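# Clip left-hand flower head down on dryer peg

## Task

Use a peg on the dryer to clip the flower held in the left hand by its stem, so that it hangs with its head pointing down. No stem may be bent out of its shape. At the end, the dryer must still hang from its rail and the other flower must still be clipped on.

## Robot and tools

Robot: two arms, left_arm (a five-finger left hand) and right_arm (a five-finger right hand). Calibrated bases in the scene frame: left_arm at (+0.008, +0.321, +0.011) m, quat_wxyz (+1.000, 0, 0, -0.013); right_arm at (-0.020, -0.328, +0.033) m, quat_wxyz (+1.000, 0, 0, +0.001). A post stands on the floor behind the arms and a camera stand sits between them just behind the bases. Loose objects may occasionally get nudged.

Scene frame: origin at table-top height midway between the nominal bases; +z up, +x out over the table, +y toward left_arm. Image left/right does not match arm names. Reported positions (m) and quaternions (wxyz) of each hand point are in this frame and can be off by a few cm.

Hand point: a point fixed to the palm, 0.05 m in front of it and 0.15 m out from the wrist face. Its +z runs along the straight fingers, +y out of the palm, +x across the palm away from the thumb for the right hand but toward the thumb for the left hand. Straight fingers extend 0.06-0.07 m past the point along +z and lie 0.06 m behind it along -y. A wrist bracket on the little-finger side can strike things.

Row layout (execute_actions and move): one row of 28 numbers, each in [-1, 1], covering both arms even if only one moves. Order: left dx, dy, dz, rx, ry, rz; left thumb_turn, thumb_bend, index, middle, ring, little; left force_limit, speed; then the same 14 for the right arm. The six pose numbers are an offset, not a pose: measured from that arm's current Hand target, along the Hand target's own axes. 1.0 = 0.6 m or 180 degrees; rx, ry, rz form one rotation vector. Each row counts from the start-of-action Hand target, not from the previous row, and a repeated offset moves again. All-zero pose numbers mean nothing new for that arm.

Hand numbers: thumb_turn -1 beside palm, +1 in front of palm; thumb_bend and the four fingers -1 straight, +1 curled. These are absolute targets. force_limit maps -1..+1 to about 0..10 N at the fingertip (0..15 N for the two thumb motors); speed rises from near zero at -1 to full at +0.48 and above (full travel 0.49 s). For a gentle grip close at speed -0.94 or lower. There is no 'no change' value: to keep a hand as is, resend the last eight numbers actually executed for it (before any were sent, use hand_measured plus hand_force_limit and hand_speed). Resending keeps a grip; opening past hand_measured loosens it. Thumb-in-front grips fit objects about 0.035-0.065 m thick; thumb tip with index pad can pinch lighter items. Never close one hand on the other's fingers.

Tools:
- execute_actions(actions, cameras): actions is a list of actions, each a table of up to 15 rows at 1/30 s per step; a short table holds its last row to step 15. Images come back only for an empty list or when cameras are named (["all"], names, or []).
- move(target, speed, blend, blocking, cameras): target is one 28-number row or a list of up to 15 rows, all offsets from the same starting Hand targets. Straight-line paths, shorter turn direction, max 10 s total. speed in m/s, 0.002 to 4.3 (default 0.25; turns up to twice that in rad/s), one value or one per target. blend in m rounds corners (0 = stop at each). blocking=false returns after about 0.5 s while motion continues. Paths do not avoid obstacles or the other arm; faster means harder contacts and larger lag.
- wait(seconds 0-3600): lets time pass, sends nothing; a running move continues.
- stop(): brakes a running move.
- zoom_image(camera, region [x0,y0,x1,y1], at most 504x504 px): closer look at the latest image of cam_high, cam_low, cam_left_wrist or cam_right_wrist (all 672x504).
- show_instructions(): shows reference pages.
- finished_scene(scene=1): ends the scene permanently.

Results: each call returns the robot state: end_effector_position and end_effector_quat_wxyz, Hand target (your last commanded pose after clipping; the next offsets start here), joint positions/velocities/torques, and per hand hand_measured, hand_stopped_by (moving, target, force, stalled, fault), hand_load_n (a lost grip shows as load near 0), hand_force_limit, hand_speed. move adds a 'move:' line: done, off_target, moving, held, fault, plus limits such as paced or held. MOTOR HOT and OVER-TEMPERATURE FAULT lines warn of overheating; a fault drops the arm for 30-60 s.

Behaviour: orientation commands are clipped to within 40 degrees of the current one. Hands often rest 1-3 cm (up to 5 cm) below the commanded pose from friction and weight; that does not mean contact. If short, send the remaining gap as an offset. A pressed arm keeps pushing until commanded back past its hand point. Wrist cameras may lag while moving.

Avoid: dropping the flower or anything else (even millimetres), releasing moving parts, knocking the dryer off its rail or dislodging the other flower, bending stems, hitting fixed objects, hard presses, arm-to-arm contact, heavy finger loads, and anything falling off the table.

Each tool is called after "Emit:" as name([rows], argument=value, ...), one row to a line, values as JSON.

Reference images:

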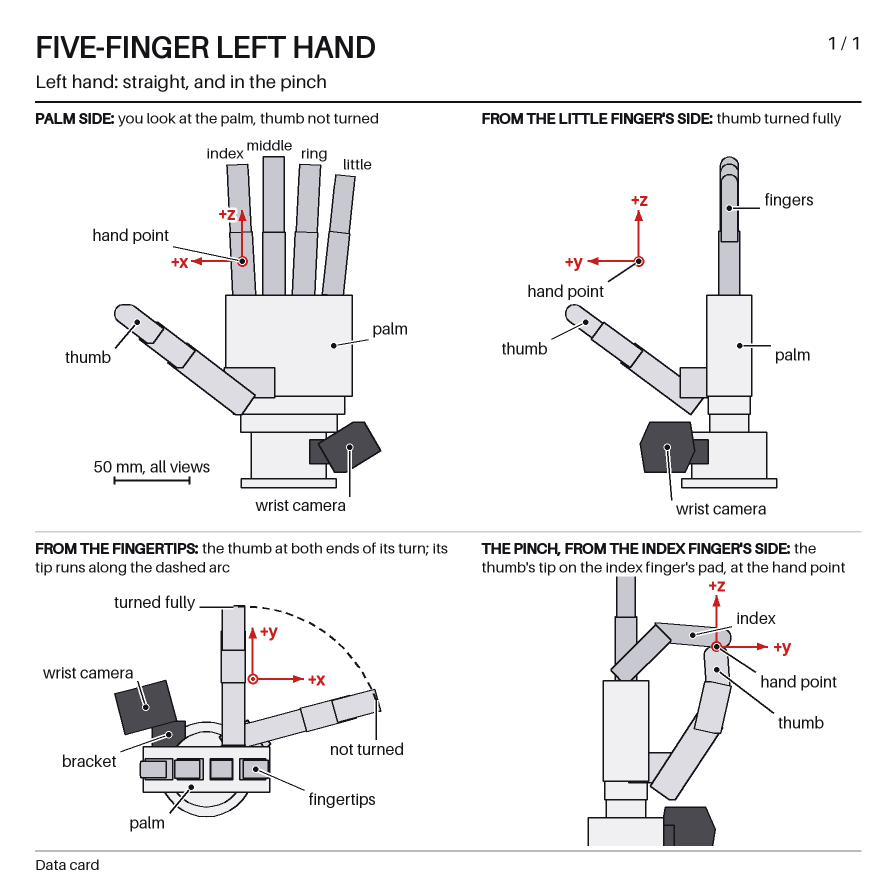

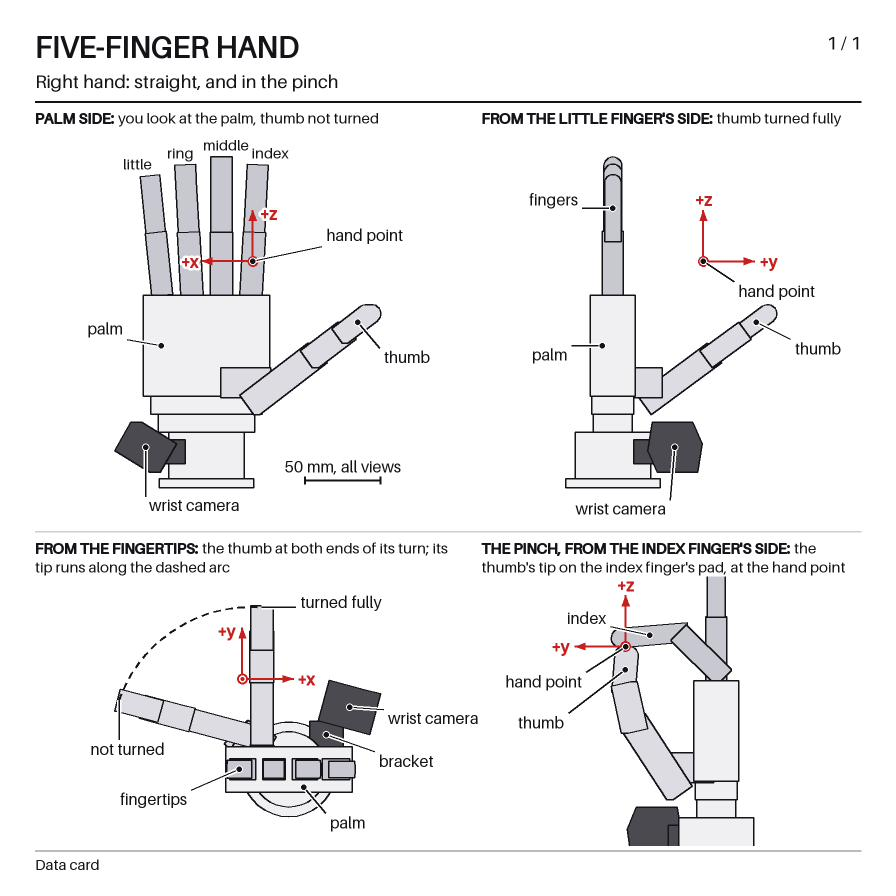

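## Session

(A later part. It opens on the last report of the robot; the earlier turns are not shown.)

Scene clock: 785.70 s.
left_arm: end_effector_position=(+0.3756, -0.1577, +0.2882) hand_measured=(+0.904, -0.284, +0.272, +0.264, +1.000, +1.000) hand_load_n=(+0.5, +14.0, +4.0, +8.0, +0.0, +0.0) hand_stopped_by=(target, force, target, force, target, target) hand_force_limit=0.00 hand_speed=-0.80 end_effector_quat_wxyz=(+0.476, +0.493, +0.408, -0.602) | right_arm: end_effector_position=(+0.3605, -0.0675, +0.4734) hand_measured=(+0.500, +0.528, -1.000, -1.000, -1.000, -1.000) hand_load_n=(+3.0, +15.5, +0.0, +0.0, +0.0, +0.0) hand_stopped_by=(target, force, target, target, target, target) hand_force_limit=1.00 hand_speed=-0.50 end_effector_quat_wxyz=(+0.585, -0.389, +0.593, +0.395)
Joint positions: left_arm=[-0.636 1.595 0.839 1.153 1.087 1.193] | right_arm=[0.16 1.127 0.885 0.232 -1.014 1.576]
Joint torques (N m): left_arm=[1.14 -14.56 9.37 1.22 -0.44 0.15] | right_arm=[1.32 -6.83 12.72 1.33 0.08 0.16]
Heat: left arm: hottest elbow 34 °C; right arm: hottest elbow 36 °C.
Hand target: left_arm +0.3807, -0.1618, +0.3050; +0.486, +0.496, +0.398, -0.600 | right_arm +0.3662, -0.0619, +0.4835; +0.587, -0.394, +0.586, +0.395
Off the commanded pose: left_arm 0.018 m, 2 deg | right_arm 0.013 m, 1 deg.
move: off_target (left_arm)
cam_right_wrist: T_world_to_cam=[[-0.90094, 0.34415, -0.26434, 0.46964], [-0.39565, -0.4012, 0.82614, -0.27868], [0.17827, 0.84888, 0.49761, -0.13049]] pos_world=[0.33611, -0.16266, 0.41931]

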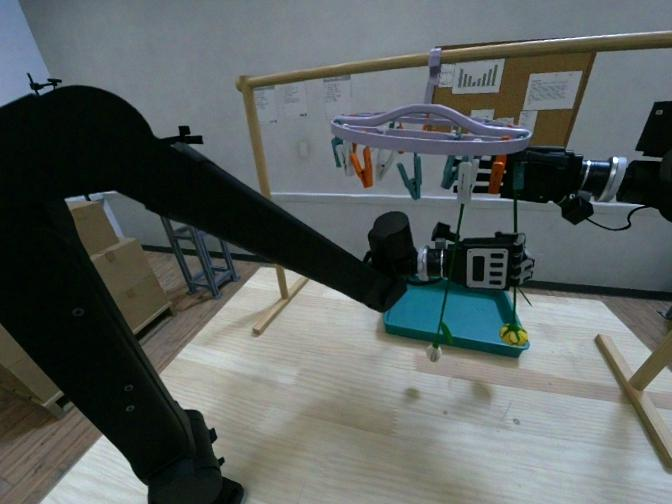

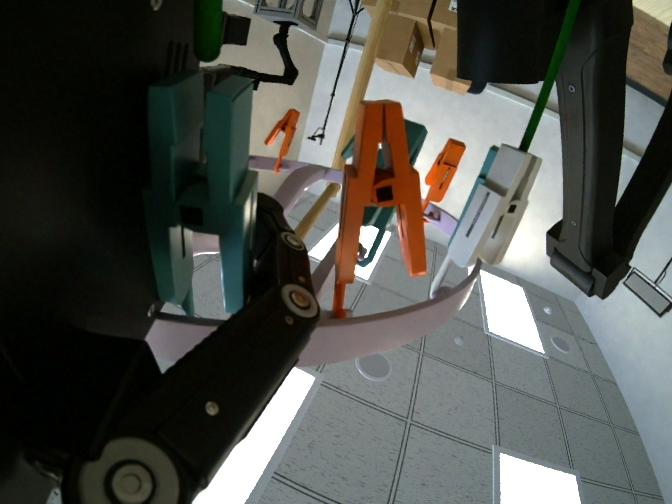

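Emit:
move(target=[-0.0083,0.0,0.0015,0,0,0,0.904,-0.284,0.272,0.264,1.0,1.0,0.0,-0.8,0,0,0,0,0,0,0.5,0.58,-1.0,-1.0,-1.0,-1.0,1.0,-0.5], speed=0.02, cameras=["cam_low","cam_right_wrist"])

Emit:
zoom_image(camera="cam_low", region=[495, 160, 535, 225])

Emit:
zoom_image(camera="cam_right_wrist", region=[165, 35, 235, 115])

Scene clock: 788.20 s.
left_arm: end_effector_position=(+0.3746, -0.1569, +0.2913) hand_measured=(+0.904, -0.284, +0.272, +0.264, +1.000, +1.000) hand_load_n=(+0.5, +13.5, +3.5, +8.0, +0.0, -0.5) hand_stopped_by=(target, force, target, force, target, target) hand_force_limit=0.00 hand_speed=-0.80 end_effector_quat_wxyz=(+0.475, +0.493, +0.410, -0.603) | right_arm: end_effector_position=(+0.3605, -0.0675, +0.4734) hand_measured=(+0.500, +0.528, -1.000, -1.000, -1.000, -1.000) hand_load_n=(+3.0, +15.5, +0.0, +0.5, +0.0, +0.0) hand_stopped_by=(target, force, target, target, target, target) hand_force_limit=1.00 hand_speed=-0.50 end_effector_quat_wxyz=(+0.585, -0.389, +0.593, +0.395)
Joint positions: left_arm=[-0.636 1.584 0.839 1.138 1.087 1.193] | right_arm=[0.16 1.127 0.885 0.232 -1.014 1.576]
Joint torques (N m): left_arm=[1.14 -14.56 9.78 1.07 -0.43 0.15] | right_arm=[0.91 -6.77 12.83 1.4 0.07 0.17]
Heat: left arm: hottest elbow 34 °C; right arm: hottest elbow 36 °C.
Hand target: left_arm +0.3807, -0.1618, +0.3099; +0.486, +0.496, +0.398, -0.600 | right_arm +0.3662, -0.0619, +0.4835; +0.587, -0.394, +0.586, +0.395
Off the commanded pose: left_arm 0.020 m, 2 deg | right_arm 0.013 m, 1 deg.
move: off_target (left_arm)
cam_right_wrist: T_world_to_cam=[[-0.90094, 0.34415, -0.26434, 0.46964], [-0.39565, -0.4012, 0.82614, -0.27868], [0.17827, 0.84888, 0.49761, -0.13049]] pos_world=[0.33611, -0.16266, 0.41931]

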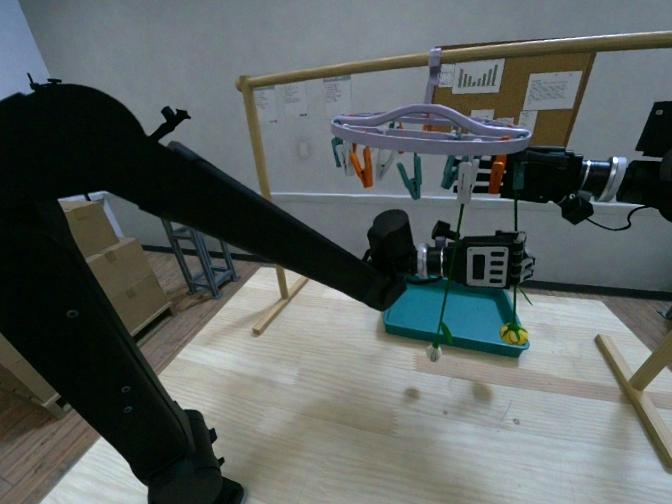

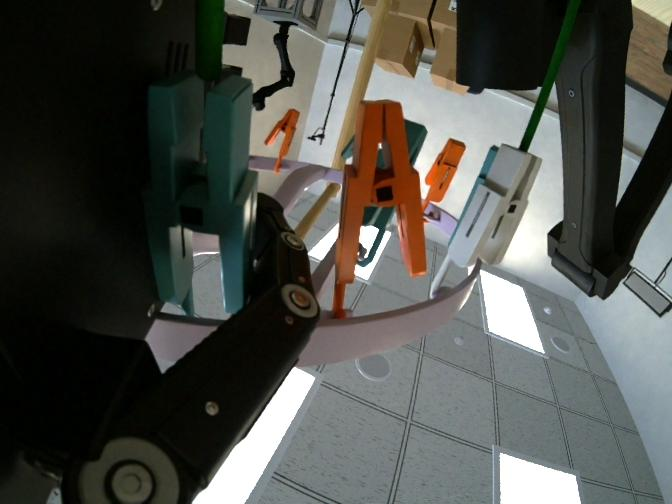

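Scaled by 7.754 from the camera's image (finer frame: 960x720).

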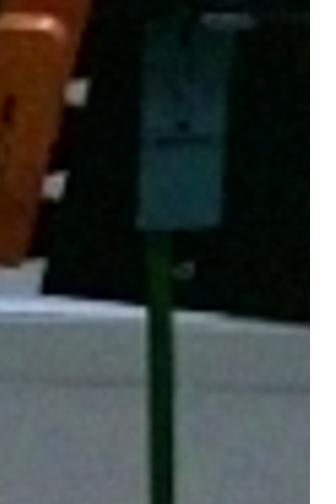

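Scaled by 6.300 from the camera's image (finer frame: 960x720).

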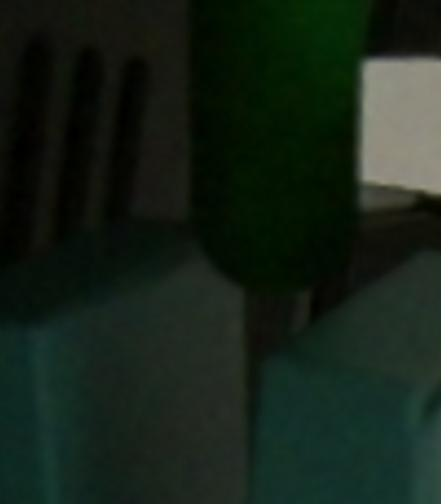

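Emit:
move(target=[-0.006,0.0045,0.0048,0,0,0,0.904,-0.284,0.272,0.264,1.0,1.0,0.0,-0.8,0,0,0,0,0,0,0.5,0.58,-1.0,-1.0,-1.0,-1.0,1.0,-0.5], speed=0.02, cameras=["cam_low","cam_right_wrist"])

Emit:
zoom_image(camera="cam_low", region=[495, 160, 535, 225])

Emit:
zoom_image(camera="cam_right_wrist", region=[165, 35, 235, 115])

Scene clock: 790.50 s.
left_arm: end_effector_position=(+0.3763, -0.1581, +0.2910) hand_measured=(+0.904, -0.284, +0.272, +0.264, +1.000, +1.000) hand_load_n=(+0.5, +14.0, +4.0, +8.0, +0.0, +0.0) hand_stopped_by=(target, force, target, force, target, target) hand_force_limit=0.00 hand_speed=-0.80 end_effector_quat_wxyz=(+0.472, +0.492, +0.414, -0.603) | right_arm: end_effector_position=(+0.3605, -0.0675, +0.4734) hand_measured=(+0.500, +0.528, -1.000, -1.000, -1.000, -1.000) hand_load_n=(+3.0, +15.0, +0.0, +0.0, +0.0, +0.0) hand_stopped_by=(target, force, target, target, target, target) hand_force_limit=1.00 hand_speed=-0.50 end_effector_quat_wxyz=(+0.585, -0.389, +0.593, +0.395)
Joint positions: left_arm=[-0.636 1.584 0.845 1.121 1.087 1.193] | right_arm=[0.16 1.127 0.885 0.232 -1.014 1.576]
Joint torques (N m): left_arm=[1.03 -14.56 10.26 1.09 -0.46 0.16] | right_arm=[1.2 -6.65 12.78 1.42 0.07 0.17]
Heat: left arm: hottest elbow 34 °C; right arm: hottest elbow 36 °C.
Hand target: left_arm +0.3829, -0.1645, +0.3141; +0.486, +0.496, +0.398, -0.600 | right_arm +0.3662, -0.0619, +0.4835; +0.587, -0.394, +0.586, +0.395
Off the commanded pose: left_arm 0.025 m, 2 deg | right_arm 0.013 m, 1 deg.
move: off_target (left_arm)
cam_right_wrist: T_world_to_cam=[[-0.90094, 0.34415, -0.26434, 0.46964], [-0.39565, -0.4012, 0.82614, -0.27868], [0.17827, 0.84888, 0.49761, -0.13049]] pos_world=[0.33611, -0.16266, 0.41931]

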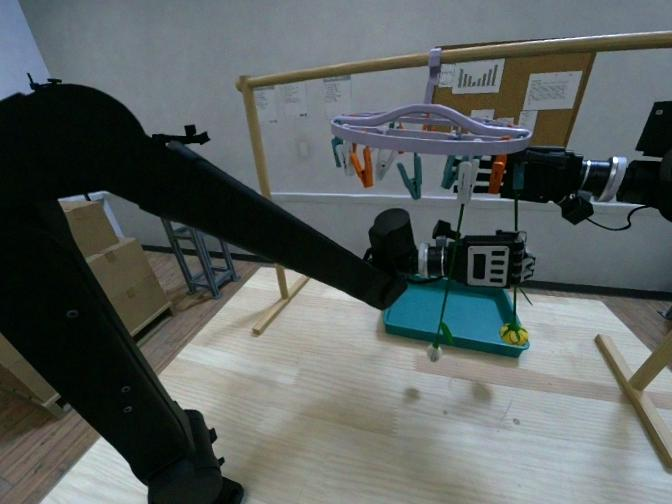

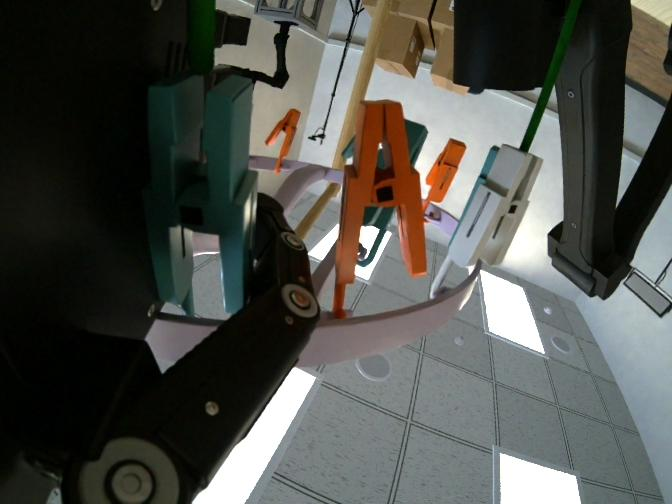

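Scaled by 7.754 from the camera's image (finer frame: 960x720).

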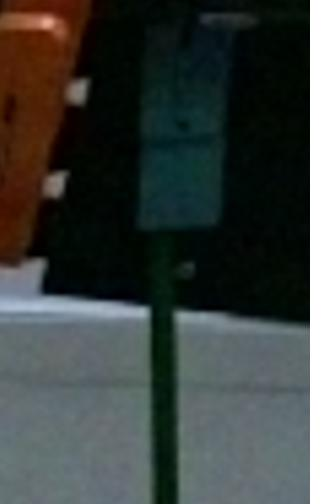

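Scaled by 6.300 from the camera's image (finer frame: 960x720).

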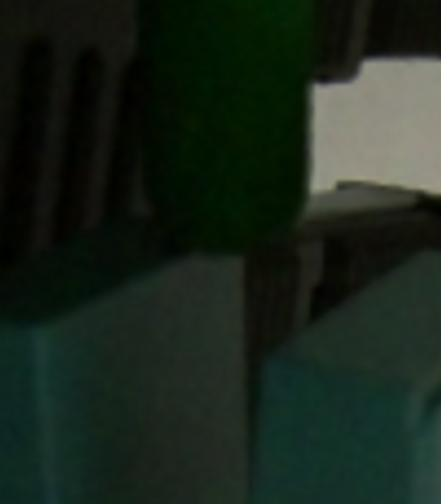

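Emit:
move(target=[-0.0083,0.0,0.0015,0,0,0,0.904,-0.284,0.272,0.264,1.0,1.0,0.0,-0.8,0,0,0,0,0,0,0.5,0.58,-1.0,-1.0,-1.0,-1.0,1.0,-0.5], speed=0.02, cameras=["cam_low","cam_right_wrist"])

Emit:
zoom_image(camera="cam_low", region=[495, 160, 535, 225])

Emit:
zoom_image(camera="cam_right_wrist", region=[165, 35, 235, 115])

Scene clock: 792.87 s.
left_arm: end_effector_position=(+0.3759, -0.1579, +0.2912) hand_measured=(+0.904, -0.284, +0.272, +0.264, +1.000, +1.000) hand_load_n=(+0.5, +13.5, +4.0, +7.5, +0.0, +0.0) hand_stopped_by=(target, force, target, force, target, target) hand_force_limit=0.00 hand_speed=-0.80 end_effector_quat_wxyz=(+0.469, +0.491, +0.417, -0.604) | right_arm: end_effector_position=(+0.3605, -0.0675, +0.4734) hand_measured=(+0.500, +0.528, -1.000, -1.000, -1.000, -1.000) hand_load_n=(+2.5, +15.0, +0.0, +0.0, +0.0, +0.0) hand_stopped_by=(target, force, target, target, target, target) hand_force_limit=1.00 hand_speed=-0.50 end_effector_quat_wxyz=(+0.585, -0.389, +0.593, +0.395)
Joint positions: left_arm=[-0.636 1.578 0.845 1.106 1.087 1.193] | right_arm=[0.16 1.127 0.885 0.232 -1.014 1.576]
Joint torques (N m): left_arm=[1.03 -15.03 10.63 1.11 -0.44 0.16] | right_arm=[1.14 -6.77 12.78 1.42 0.07 0.17]
Heat: left arm: hottest elbow 34 °C; right arm: hottest elbow 36 °C.
Hand target: left_arm +0.3829, -0.1644, +0.3191; +0.486, +0.496, +0.398, -0.600 | right_arm +0.3662, -0.0619, +0.4835; +0.587, -0.394, +0.586, +0.395
Off the commanded pose: left_arm 0.030 m, 3 deg | right_arm 0.013 m, 1 deg.
move: off_target (left_arm)
cam_right_wrist: T_world_to_cam=[[-0.90094, 0.34415, -0.26434, 0.46964], [-0.39565, -0.4012, 0.82614, -0.27868], [0.17827, 0.84888, 0.49761, -0.13049]] pos_world=[0.33611, -0.16266, 0.41931]

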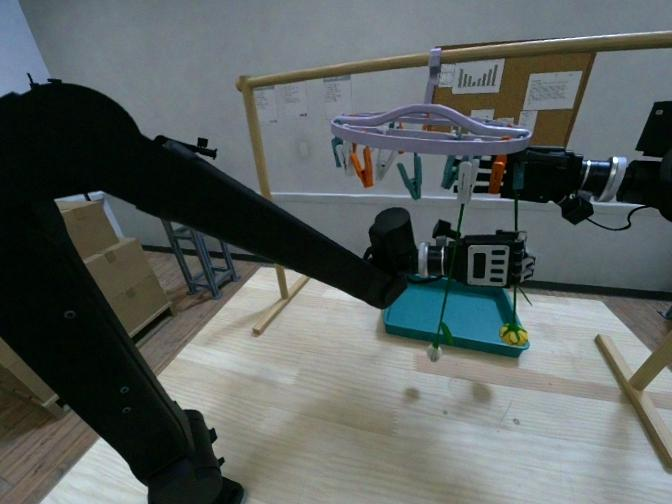

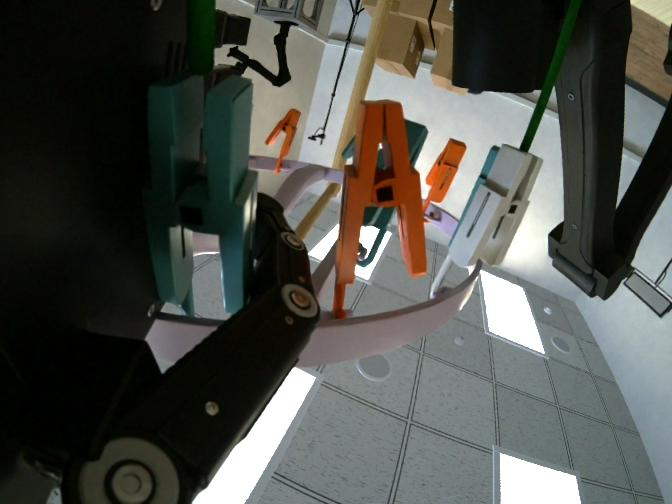

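Scaled by 7.754 from the camera's image (finer frame: 960x720).

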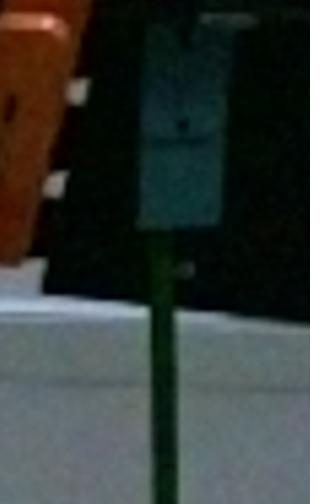

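Scaled by 6.300 from the camera's image (finer frame: 960x720).

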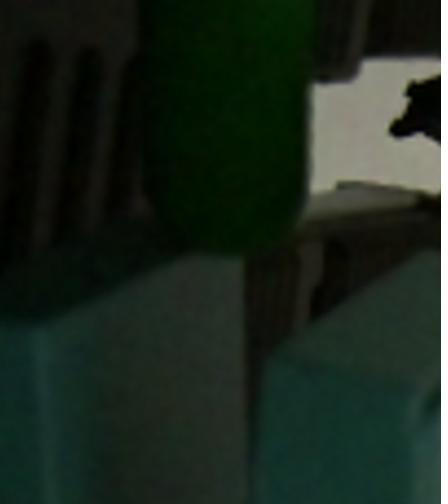

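Emit:
move(target=[-0.0067,0.0,0.0012,0,0,0,0.904,-0.284,0.272,0.264,1.0,1.0,0.0,-0.8,0,0,0,0,0,0,0.5,0.58,-1.0,-1.0,-1.0,-1.0,1.0,-0.5], speed=0.02, cameras=["cam_low","cam_right_wrist"])

Emit:
zoom_image(camera="cam_low", region=[495, 160, 535, 225])

Emit:
zoom_image(camera="cam_right_wrist", region=[165, 35, 235, 115])

Scene clock: 794.67 s.
left_arm: end_effector_position=(+0.3763, -0.1582, +0.2927) hand_measured=(+0.904, -0.284, +0.272, +0.264, +1.000, +1.000) hand_load_n=(+1.0, +13.5, +4.5, +7.5, +0.0, +0.0) hand_stopped_by=(target, force, target, force, target, target) hand_force_limit=0.00 hand_speed=-0.80 end_effector_quat_wxyz=(+0.467, +0.491, +0.419, -0.604) | right_arm: end_effector_position=(+0.3606, -0.0675, +0.4743) hand_measured=(+0.500, +0.528, -1.000, -1.000, -1.000, -1.000) hand_load_n=(+3.0, +15.5, +0.0, +0.0, +0.0, +0.0) hand_stopped_by=(target, force, target, target, target, target) hand_force_limit=1.00 hand_speed=-0.50 end_effector_quat_wxyz=(+0.585, -0.389, +0.592, +0.395)
Joint positions: left_arm=[-0.636 1.573 0.849 1.092 1.087 1.193] | right_arm=[0.16 1.127 0.887 0.232 -1.014 1.576]
Joint torques (N m): left_arm=[1.08 -15.03 10.69 1.24 -0.43 0.16] | right_arm=[1.08 -7.06 12.59 1.37 0.09 0.15]
Heat: left arm: hottest elbow 34 °C; right arm: hottest elbow 36 °C.
Hand target: left_arm +0.3829, -0.1643, +0.3232; +0.486, +0.496, +0.398, -0.600 | right_arm +0.3662, -0.0619, +0.4834; +0.587, -0.394, +0.586, +0.395
Off the commanded pose: left_arm 0.032 m, 3 deg | right_arm 0.012 m, 1 deg.
move: off_target (left_arm)
cam_right_wrist: T_world_to_cam=[[-0.90045, 0.34424, -0.26588, 0.47061], [-0.39716, -0.40146, 0.82529, -0.2784], [0.17736, 0.84872, 0.49821, -0.13091]] pos_world=[0.33641, -0.16266, 0.42011]

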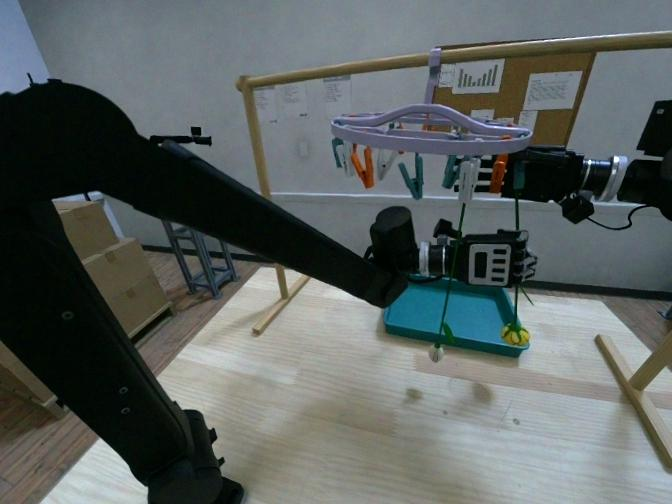

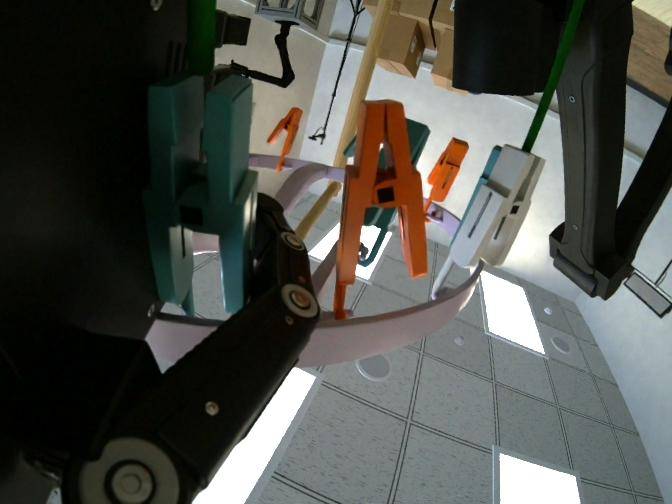

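Scaled by 7.754 from the camera's image (finer frame: 960x720).

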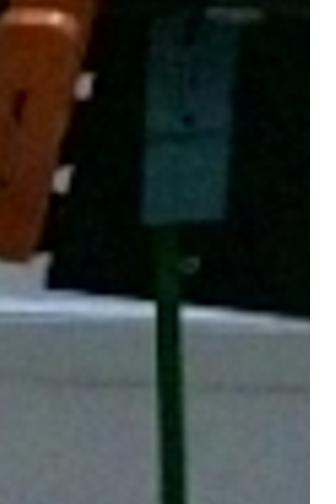

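Scaled by 6.300 from the camera's image (finer frame: 960x720).

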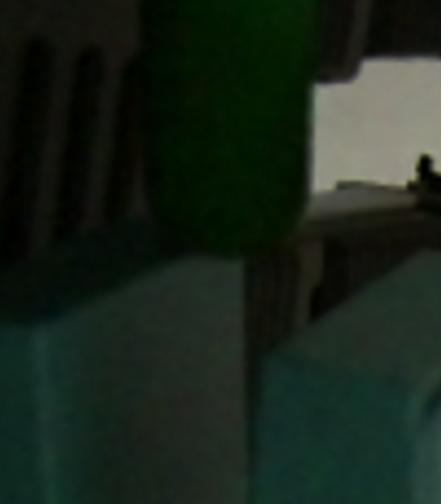

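Emit:
move(target=[0.002,-0.0052,-0.0045,0,0,0,0.904,-0.284,0.272,0.264,1.0,1.0,0.0,-0.8,0,0,0,0,0,0,0.5,0.58,-1.0,-1.0,-1.0,-1.0,1.0,-0.5], speed=0.02, cameras=["cam_low","cam_right_wrist"])

Emit:
zoom_image(camera="cam_low", region=[495, 160, 535, 225])

Emit:
zoom_image(camera="cam_right_wrist", region=[165, 35, 235, 115])

Scene clock: 797.87 s.
left_arm: end_effector_position=(+0.3763, -0.1581, +0.2931) hand_measured=(+0.904, -0.284, +0.272, +0.264, +1.000, +1.000) hand_load_n=(+0.5, +13.5, +4.5, +7.0, +0.0, +0.0) hand_stopped_by=(target, force, target, force, target, target) hand_force_limit=0.00 hand_speed=-0.80 end_effector_quat_wxyz=(+0.468, +0.491, +0.419, -0.604) | right_arm: end_effector_position=(+0.3606, -0.0675, +0.4743) hand_measured=(+0.500, +0.528, -1.000, -1.000, -1.000, -1.000) hand_load_n=(+3.0, +15.0, +0.0, +0.0, +0.0, +0.0) hand_stopped_by=(target, force, target, target, target, target) hand_force_limit=1.00 hand_speed=-0.50 end_effector_quat_wxyz=(+0.585, -0.389, +0.592, +0.395)
Joint positions: left_arm=[-0.636 1.573 0.849 1.092 1.087 1.193] | right_arm=[0.16 1.127 0.887 0.232 -1.014 1.576]
Joint torques (N m): left_arm=[0.73 -15.21 9.87 1.51 -0.38 0.15] | right_arm=[1.49 -6.71 12.66 1.36 0.09 0.18]
Heat: left arm: hottest elbow 35 °C; right arm: hottest elbow 36 °C.
Hand target: left_arm +0.3803, -0.1613, +0.3215; +0.486, +0.496, +0.398, -0.600 | right_arm +0.3662, -0.0619, +0.4834; +0.587, -0.394, +0.586, +0.395
Off the commanded pose: left_arm 0.029 m, 3 deg | right_arm 0.012 m, 1 deg.
move: off_target (left_arm)
cam_right_wrist: T_world_to_cam=[[-0.90045, 0.34424, -0.26588, 0.47061], [-0.39716, -0.40146, 0.82529, -0.2784], [0.17736, 0.84872, 0.49821, -0.13091]] pos_world=[0.33641, -0.16266, 0.42011]

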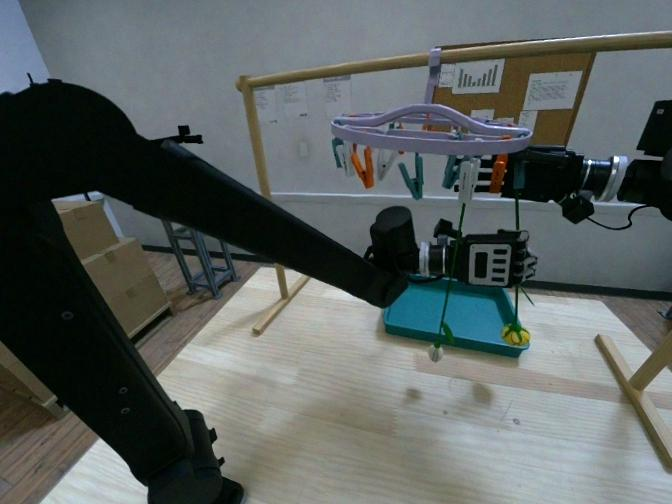

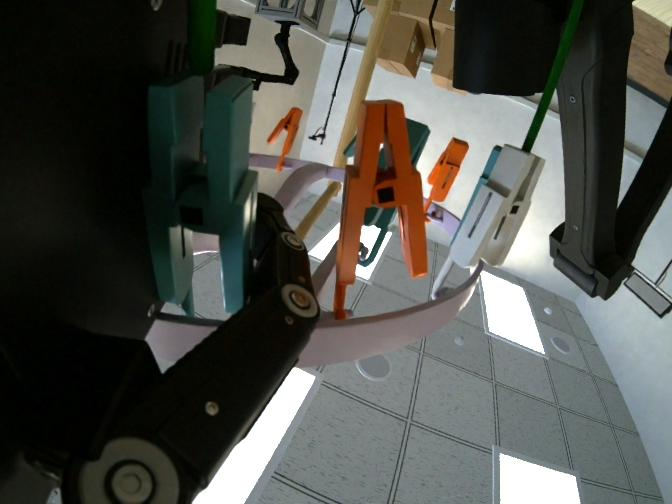

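Scaled by 7.754 from the camera's image (finer frame: 960x720).

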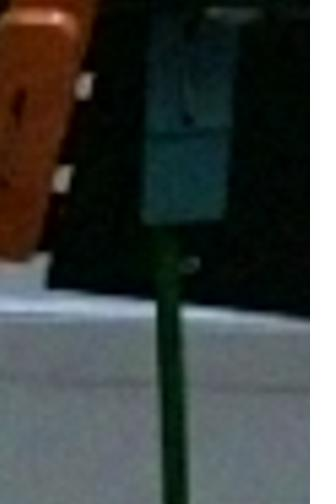

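Scaled by 6.300 from the camera's image (finer frame: 960x720).

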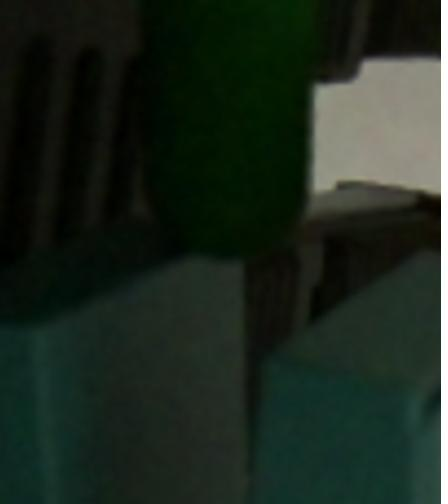

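Emit:
move(target=[0,0,0,0,0,0.004,0.904,-0.284,0.272,0.264,1.0,1.0,0.0,-0.8,0,0,0,0,0,0,0.5,0.58,-1.0,-1.0,-1.0,-1.0,1.0,-0.5], speed=0.02, cameras=["cam_low","cam_right_wrist"])

Emit:
zoom_image(camera="cam_low", region=[495, 160, 535, 225])

Emit:
zoom_image(camera="cam_right_wrist", region=[165, 35, 235, 115])

Scene clock: 801.27 s.
left_arm: end_effector_position=(+0.3762, -0.1581, +0.2933) hand_measured=(+0.904, -0.284, +0.272, +0.264, +1.000, +1.000) hand_load_n=(+1.0, +13.5, +4.5, +7.0, +0.0, +0.0) hand_stopped_by=(target, force, target, force, target, target) hand_force_limit=0.00 hand_speed=-0.80 end_effector_quat_wxyz=(+0.468, +0.491, +0.419, -0.604) | right_arm: end_effector_position=(+0.3606, -0.0675, +0.4743) hand_measured=(+0.500, +0.528, -1.000, -1.000, -1.000, -1.000) hand_load_n=(+3.0, +15.0, +0.0, +0.0, +0.0, +0.0) hand_stopped_by=(target, force, target, target, target, target) hand_force_limit=1.00 hand_speed=-0.50 end_effector_quat_wxyz=(+0.585, -0.389, +0.592, +0.395)
Joint positions: left_arm=[-0.636 1.572 0.849 1.092 1.087 1.193] | right_arm=[0.16 1.127 0.887 0.232 -1.014 1.576]
Joint torques (N m): left_arm=[1.08 -15.38 9.73 1.59 -0.41 0.28] | right_arm=[1.14 -6.71 12.68 1.33 0.08 0.15]
Heat: left arm: hottest elbow 35 °C; right arm: hottest elbow 35 °C.
Hand target: left_arm +0.3803, -0.1613, +0.3217; +0.490, +0.498, +0.395, -0.597 | right_arm +0.3662, -0.0619, +0.4834; +0.587, -0.394, +0.586, +0.395
Off the commanded pose: left_arm 0.029 m, 4 deg | right_arm 0.012 m, 1 deg.
move: off_target (left_arm)
cam_right_wrist: T_world_to_cam=[[-0.90045, 0.34424, -0.26588, 0.47061], [-0.39716, -0.40146, 0.82529, -0.2784], [0.17736, 0.84872, 0.49821, -0.13091]] pos_world=[0.33641, -0.16266, 0.42011]

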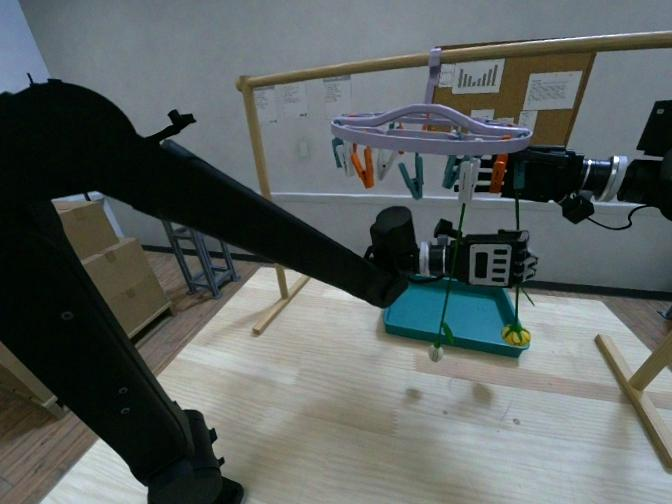

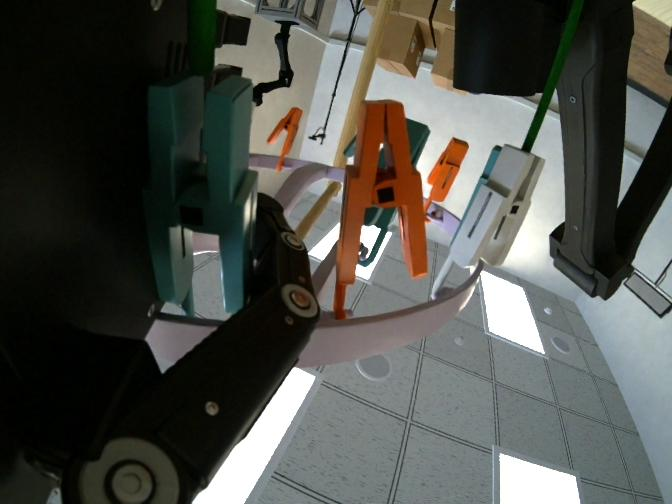

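Scaled by 7.754 from the camera's image (finer frame: 960x720).

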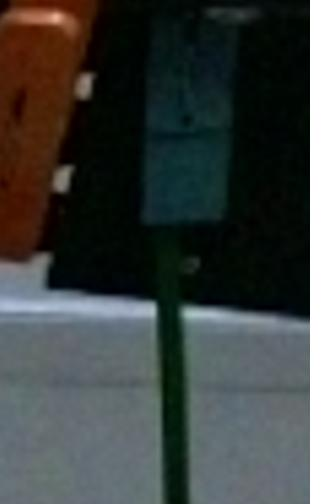

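Scaled by 6.300 from the camera's image (finer frame: 960x720).

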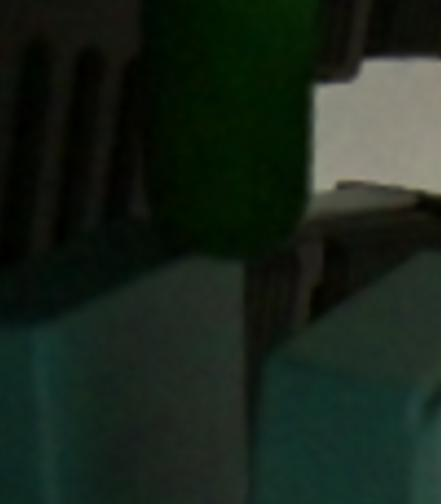

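Emit:
move(target=[0,0,0,0,0,0.005,0.904,-0.284,0.272,0.264,1.0,1.0,0.0,-0.8,0,0,0,0,0,0,0.5,0.58,-1.0,-1.0,-1.0,-1.0,1.0,-0.5], speed=0.02, cameras=["cam_low","cam_right_wrist"])

Emit:
zoom_image(camera="cam_right_wrist", region=[165, 35, 235, 115])

Scene clock: 802.80 s.
left_arm: end_effector_position=(+0.3764, -0.1581, +0.2936) hand_measured=(+0.904, -0.284, +0.272, +0.264, +1.000, +1.000) hand_load_n=(+1.0, +13.5, +4.5, +7.0, +0.0, +0.0) hand_stopped_by=(target, force, target, force, target, target) hand_force_limit=0.00 hand_speed=-0.80 end_effector_quat_wxyz=(+0.469, +0.492, +0.418, -0.603) | right_arm: end_effector_position=(+0.3606, -0.0675, +0.4743) hand_measured=(+0.500, +0.528, -1.000, -1.000, -1.000, -1.000) hand_load_n=(+2.5, +15.0, +0.0, +0.0, +0.0, +0.0) hand_stopped_by=(target, force, target, target, target, target) hand_force_limit=1.00 hand_speed=-0.50 end_effector_quat_wxyz=(+0.585, -0.389, +0.592, +0.395)
Joint positions: left_arm=[-0.636 1.572 0.849 1.092 1.087 1.198] | right_arm=[0.16 1.127 0.887 0.232 -1.014 1.576]
Joint torques (N m): left_arm=[1.03 -15.33 9.58 1.72 -0.44 0.39] | right_arm=[1.44 -6.89 12.68 1.33 0.07 0.16]
Heat: left arm: hottest elbow 35 °C; right arm: hottest elbow 35 °C.
Hand target: left_arm +0.3803, -0.1613, +0.3217; +0.494, +0.501, +0.391, -0.593 | right_arm +0.3662, -0.0619, +0.4834; +0.587, -0.394, +0.586, +0.395
Off the commanded pose: left_arm 0.029 m, 5 deg | right_arm 0.012 m, 1 deg.
move: off_target (left_arm)
cam_right_wrist: T_world_to_cam=[[-0.90045, 0.34424, -0.26588, 0.47061], [-0.39716, -0.40146, 0.82529, -0.2784], [0.17736, 0.84872, 0.49821, -0.13091]] pos_world=[0.33641, -0.16266, 0.42011]

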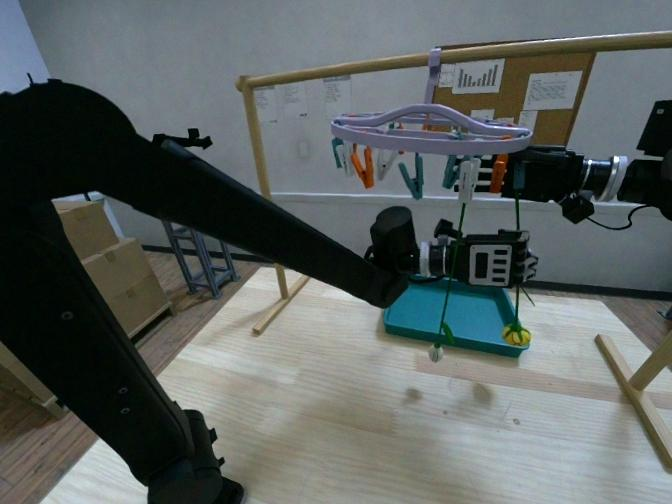

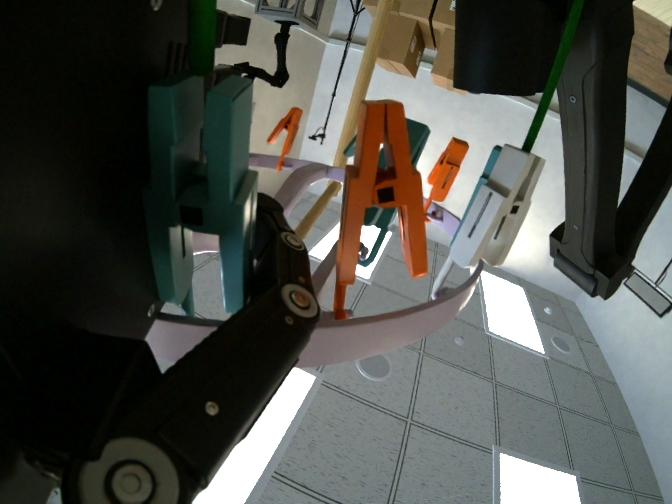

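Scaled by 6.300 from the camera's image (finer frame: 960x720).

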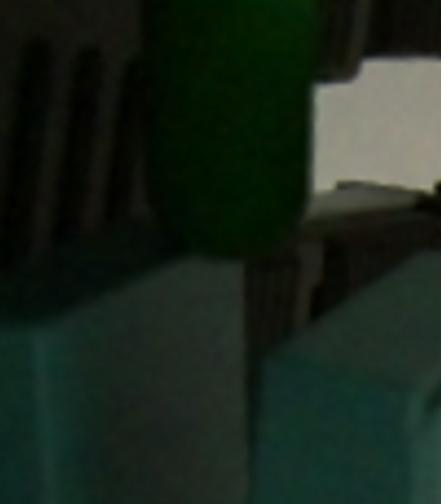

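Emit:
move(target=[0,0,0,0,0,0.005,0.904,-0.284,0.272,0.264,1.0,1.0,0.0,-0.8,0,0,0,0,0,0,0.5,0.58,-1.0,-1.0,-1.0,-1.0,1.0,-0.5], speed=0.02, cameras=["cam_low","cam_right_wrist"])

Emit:
zoom_image(camera="cam_right_wrist", region=[165, 35, 235, 115])

Scene clock: 804.70 s.
left_arm: end_effector_position=(+0.3768, -0.1581, +0.2944) hand_measured=(+0.904, -0.284, +0.272, +0.264, +1.000, +1.000) hand_load_n=(+1.0, +13.5, +5.0, +7.0, +0.0, +0.0) hand_stopped_by=(target, force, target, force, target, target) hand_force_limit=0.00 hand_speed=-0.80 end_effector_quat_wxyz=(+0.473, +0.494, +0.414, -0.600) | right_arm: end_effector_position=(+0.3606, -0.0675, +0.4749) hand_measured=(+0.500, +0.528, -1.000, -1.000, -1.000, -1.000) hand_load_n=(+3.0, +15.5, +0.0, +0.0, +0.0, +0.0) hand_stopped_by=(target, force, target, target, target, target) hand_force_limit=1.00 hand_speed=-0.50 end_effector_quat_wxyz=(+0.586, -0.390, +0.592, +0.394)
Joint positions: left_arm=[-0.636 1.572 0.849 1.092 1.087 1.211] | right_arm=[0.16 1.127 0.888 0.232 -1.014 1.576]
Joint torques (N m): left_arm=[0.97 -15.21 9.44 1.81 -0.47 0.4] | right_arm=[0.97 -6.83 12.51 1.42 0.09 0.15]
Heat: left arm: hottest elbow 36 °C; right arm: hottest elbow 35 °C.
Hand target: left_arm +0.3803, -0.1613, +0.3217; +0.499, +0.504, +0.387, -0.589 | right_arm +0.3662, -0.0619, +0.4835; +0.587, -0.394, +0.586, +0.395
Off the commanded pose: left_arm 0.028 m, 5 deg | right_arm 0.012 m, 1 deg.
move: off_target (left_arm)
cam_right_wrist: T_world_to_cam=[[-0.90017, 0.34423, -0.26681, 0.47116], [-0.39804, -0.40161, 0.82478, -0.27837], [0.17676, 0.84865, 0.49854, -0.13118]] pos_world=[0.33651, -0.16266, 0.42071]

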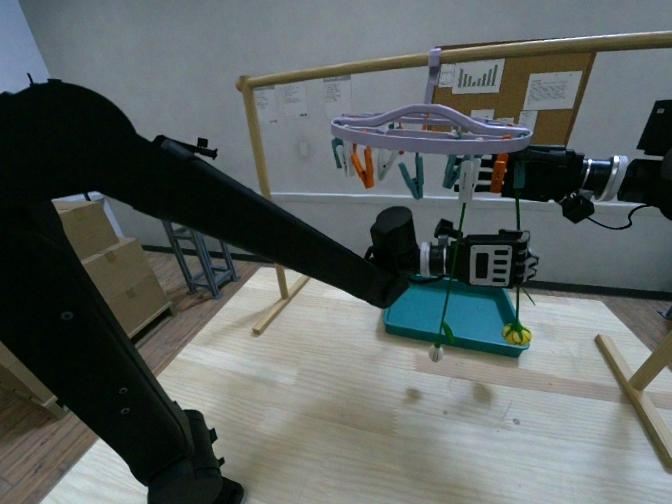

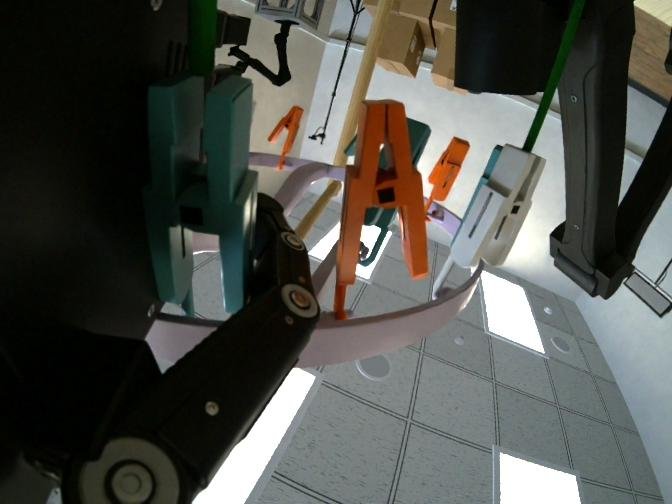

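Scaled by 6.300 from the camera's image (finer frame: 960x720).

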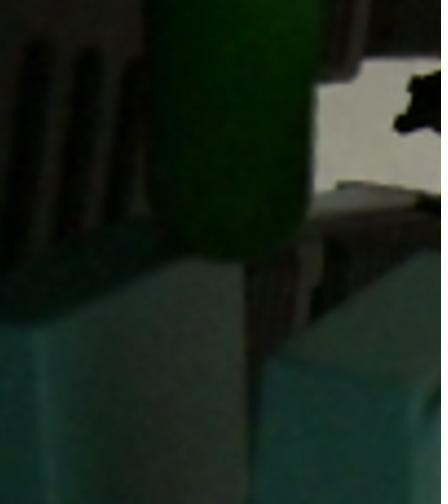

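Emit:
move(target=[0,0,0,0,0.004,0,0.904,-0.284,0.272,0.264,1.0,1.0,0.0,-0.8,0,0,0,0,0,0,0.5,0.58,-1.0,-1.0,-1.0,-1.0,1.0,-0.5], speed=0.02, cameras=["cam_low","cam_right_wrist"])

Emit:
zoom_image(camera="cam_right_wrist", region=[165, 35, 235, 115])

Emit:
zoom_image(camera="cam_low", region=[495, 160, 535, 225])

Scene clock: 811.00 s.
left_arm: end_effector_position=(+0.3763, -0.1566, +0.3021) hand_measured=(+0.904, -0.284, +0.272, +0.264, +1.000, +1.000) hand_load_n=(+0.5, +13.5, +3.5, +8.0, +0.0, +0.0) hand_stopped_by=(target, force, target, force, target, target) hand_force_limit=0.00 hand_speed=-0.80 end_effector_quat_wxyz=(+0.483, +0.501, +0.406, -0.592) | right_arm: end_effector_position=(+0.3606, -0.0675, +0.4749) hand_measured=(+0.500, +0.528, -1.000, -1.000, -1.000, -1.000) hand_load_n=(+2.5, +14.5, +0.0, +0.0, +0.0, +0.0) hand_stopped_by=(target, force, target, target, target, target) hand_force_limit=1.00 hand_speed=-0.50 end_effector_quat_wxyz=(+0.586, -0.390, +0.592, +0.394)
Joint positions: left_arm=[-0.636 1.555 0.849 1.073 1.086 1.246] | right_arm=[0.16 1.127 0.888 0.232 -1.014 1.576]
Joint torques (N m): left_arm=[0.97 -14.33 9.78 1.13 -0.3 0.3] | right_arm=[1.49 -6.83 12.52 1.36 0.06 0.16]
Heat: left arm: hottest elbow 36 °C; right arm: hottest elbow 35 °C.
Hand target: left_arm +0.3804, -0.1613, +0.3215; +0.496, +0.508, +0.390, -0.586 | right_arm +0.3662, -0.0619, +0.4835; +0.587, -0.394, +0.586, +0.395
Off the commanded pose: left_arm 0.020 m, 3 deg | right_arm 0.012 m, 1 deg.
move: off_target (left_arm)
cam_right_wrist: T_world_to_cam=[[-0.90017, 0.34423, -0.26681, 0.47116], [-0.39804, -0.40161, 0.82478, -0.27837], [0.17676, 0.84865, 0.49854, -0.13118]] pos_world=[0.33651, -0.16266, 0.42071]

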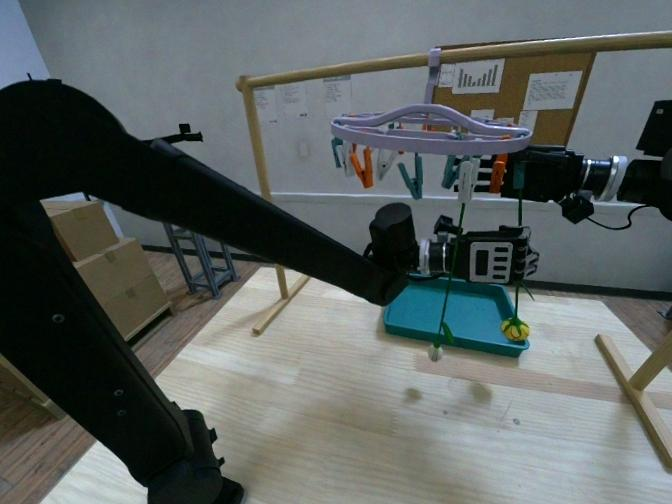

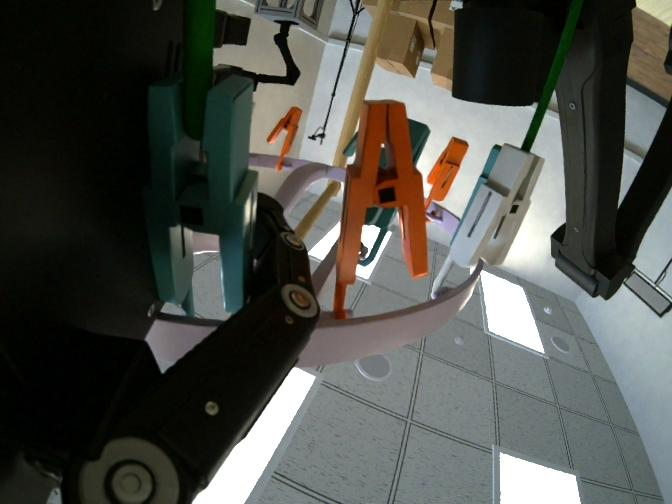

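Scaled by 6.300 from the camera's image (finer frame: 960x720).

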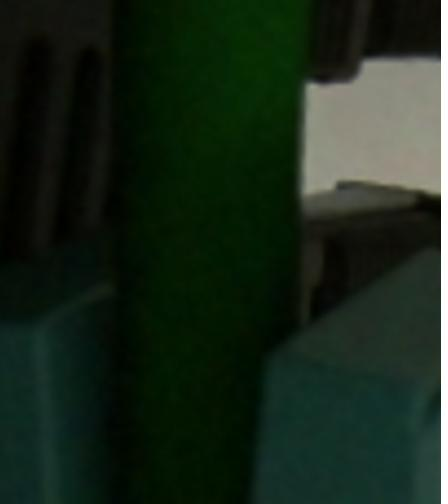

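Scaled by 7.754 from the camera's image (finer frame: 960x720).

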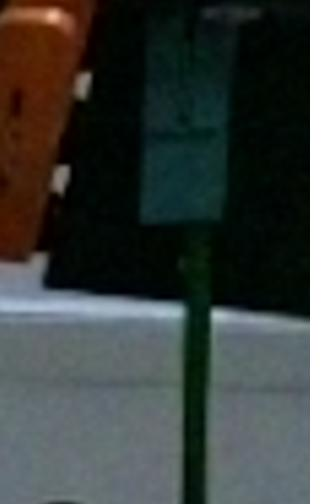

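Emit:
zoom_image(camera="cam_right_wrist", region=[140, 40, 280, 200])

Emit:
zoom_image(camera="cam_low", region=[490, 150, 550, 330])

Scaled by 3.150 from the camera's image (finer frame: 960x720).

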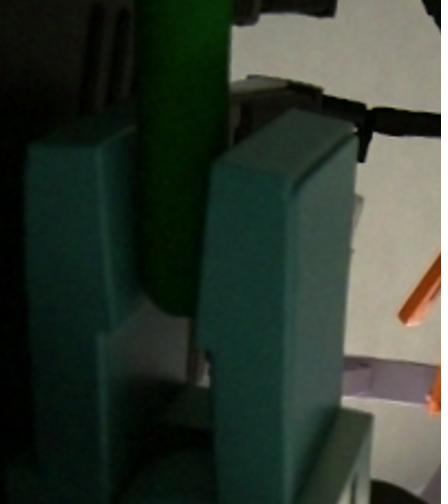

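Scaled by 2.800 from the camera's image (finer frame: 960x720).

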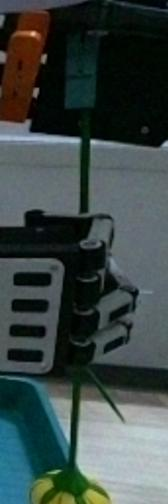

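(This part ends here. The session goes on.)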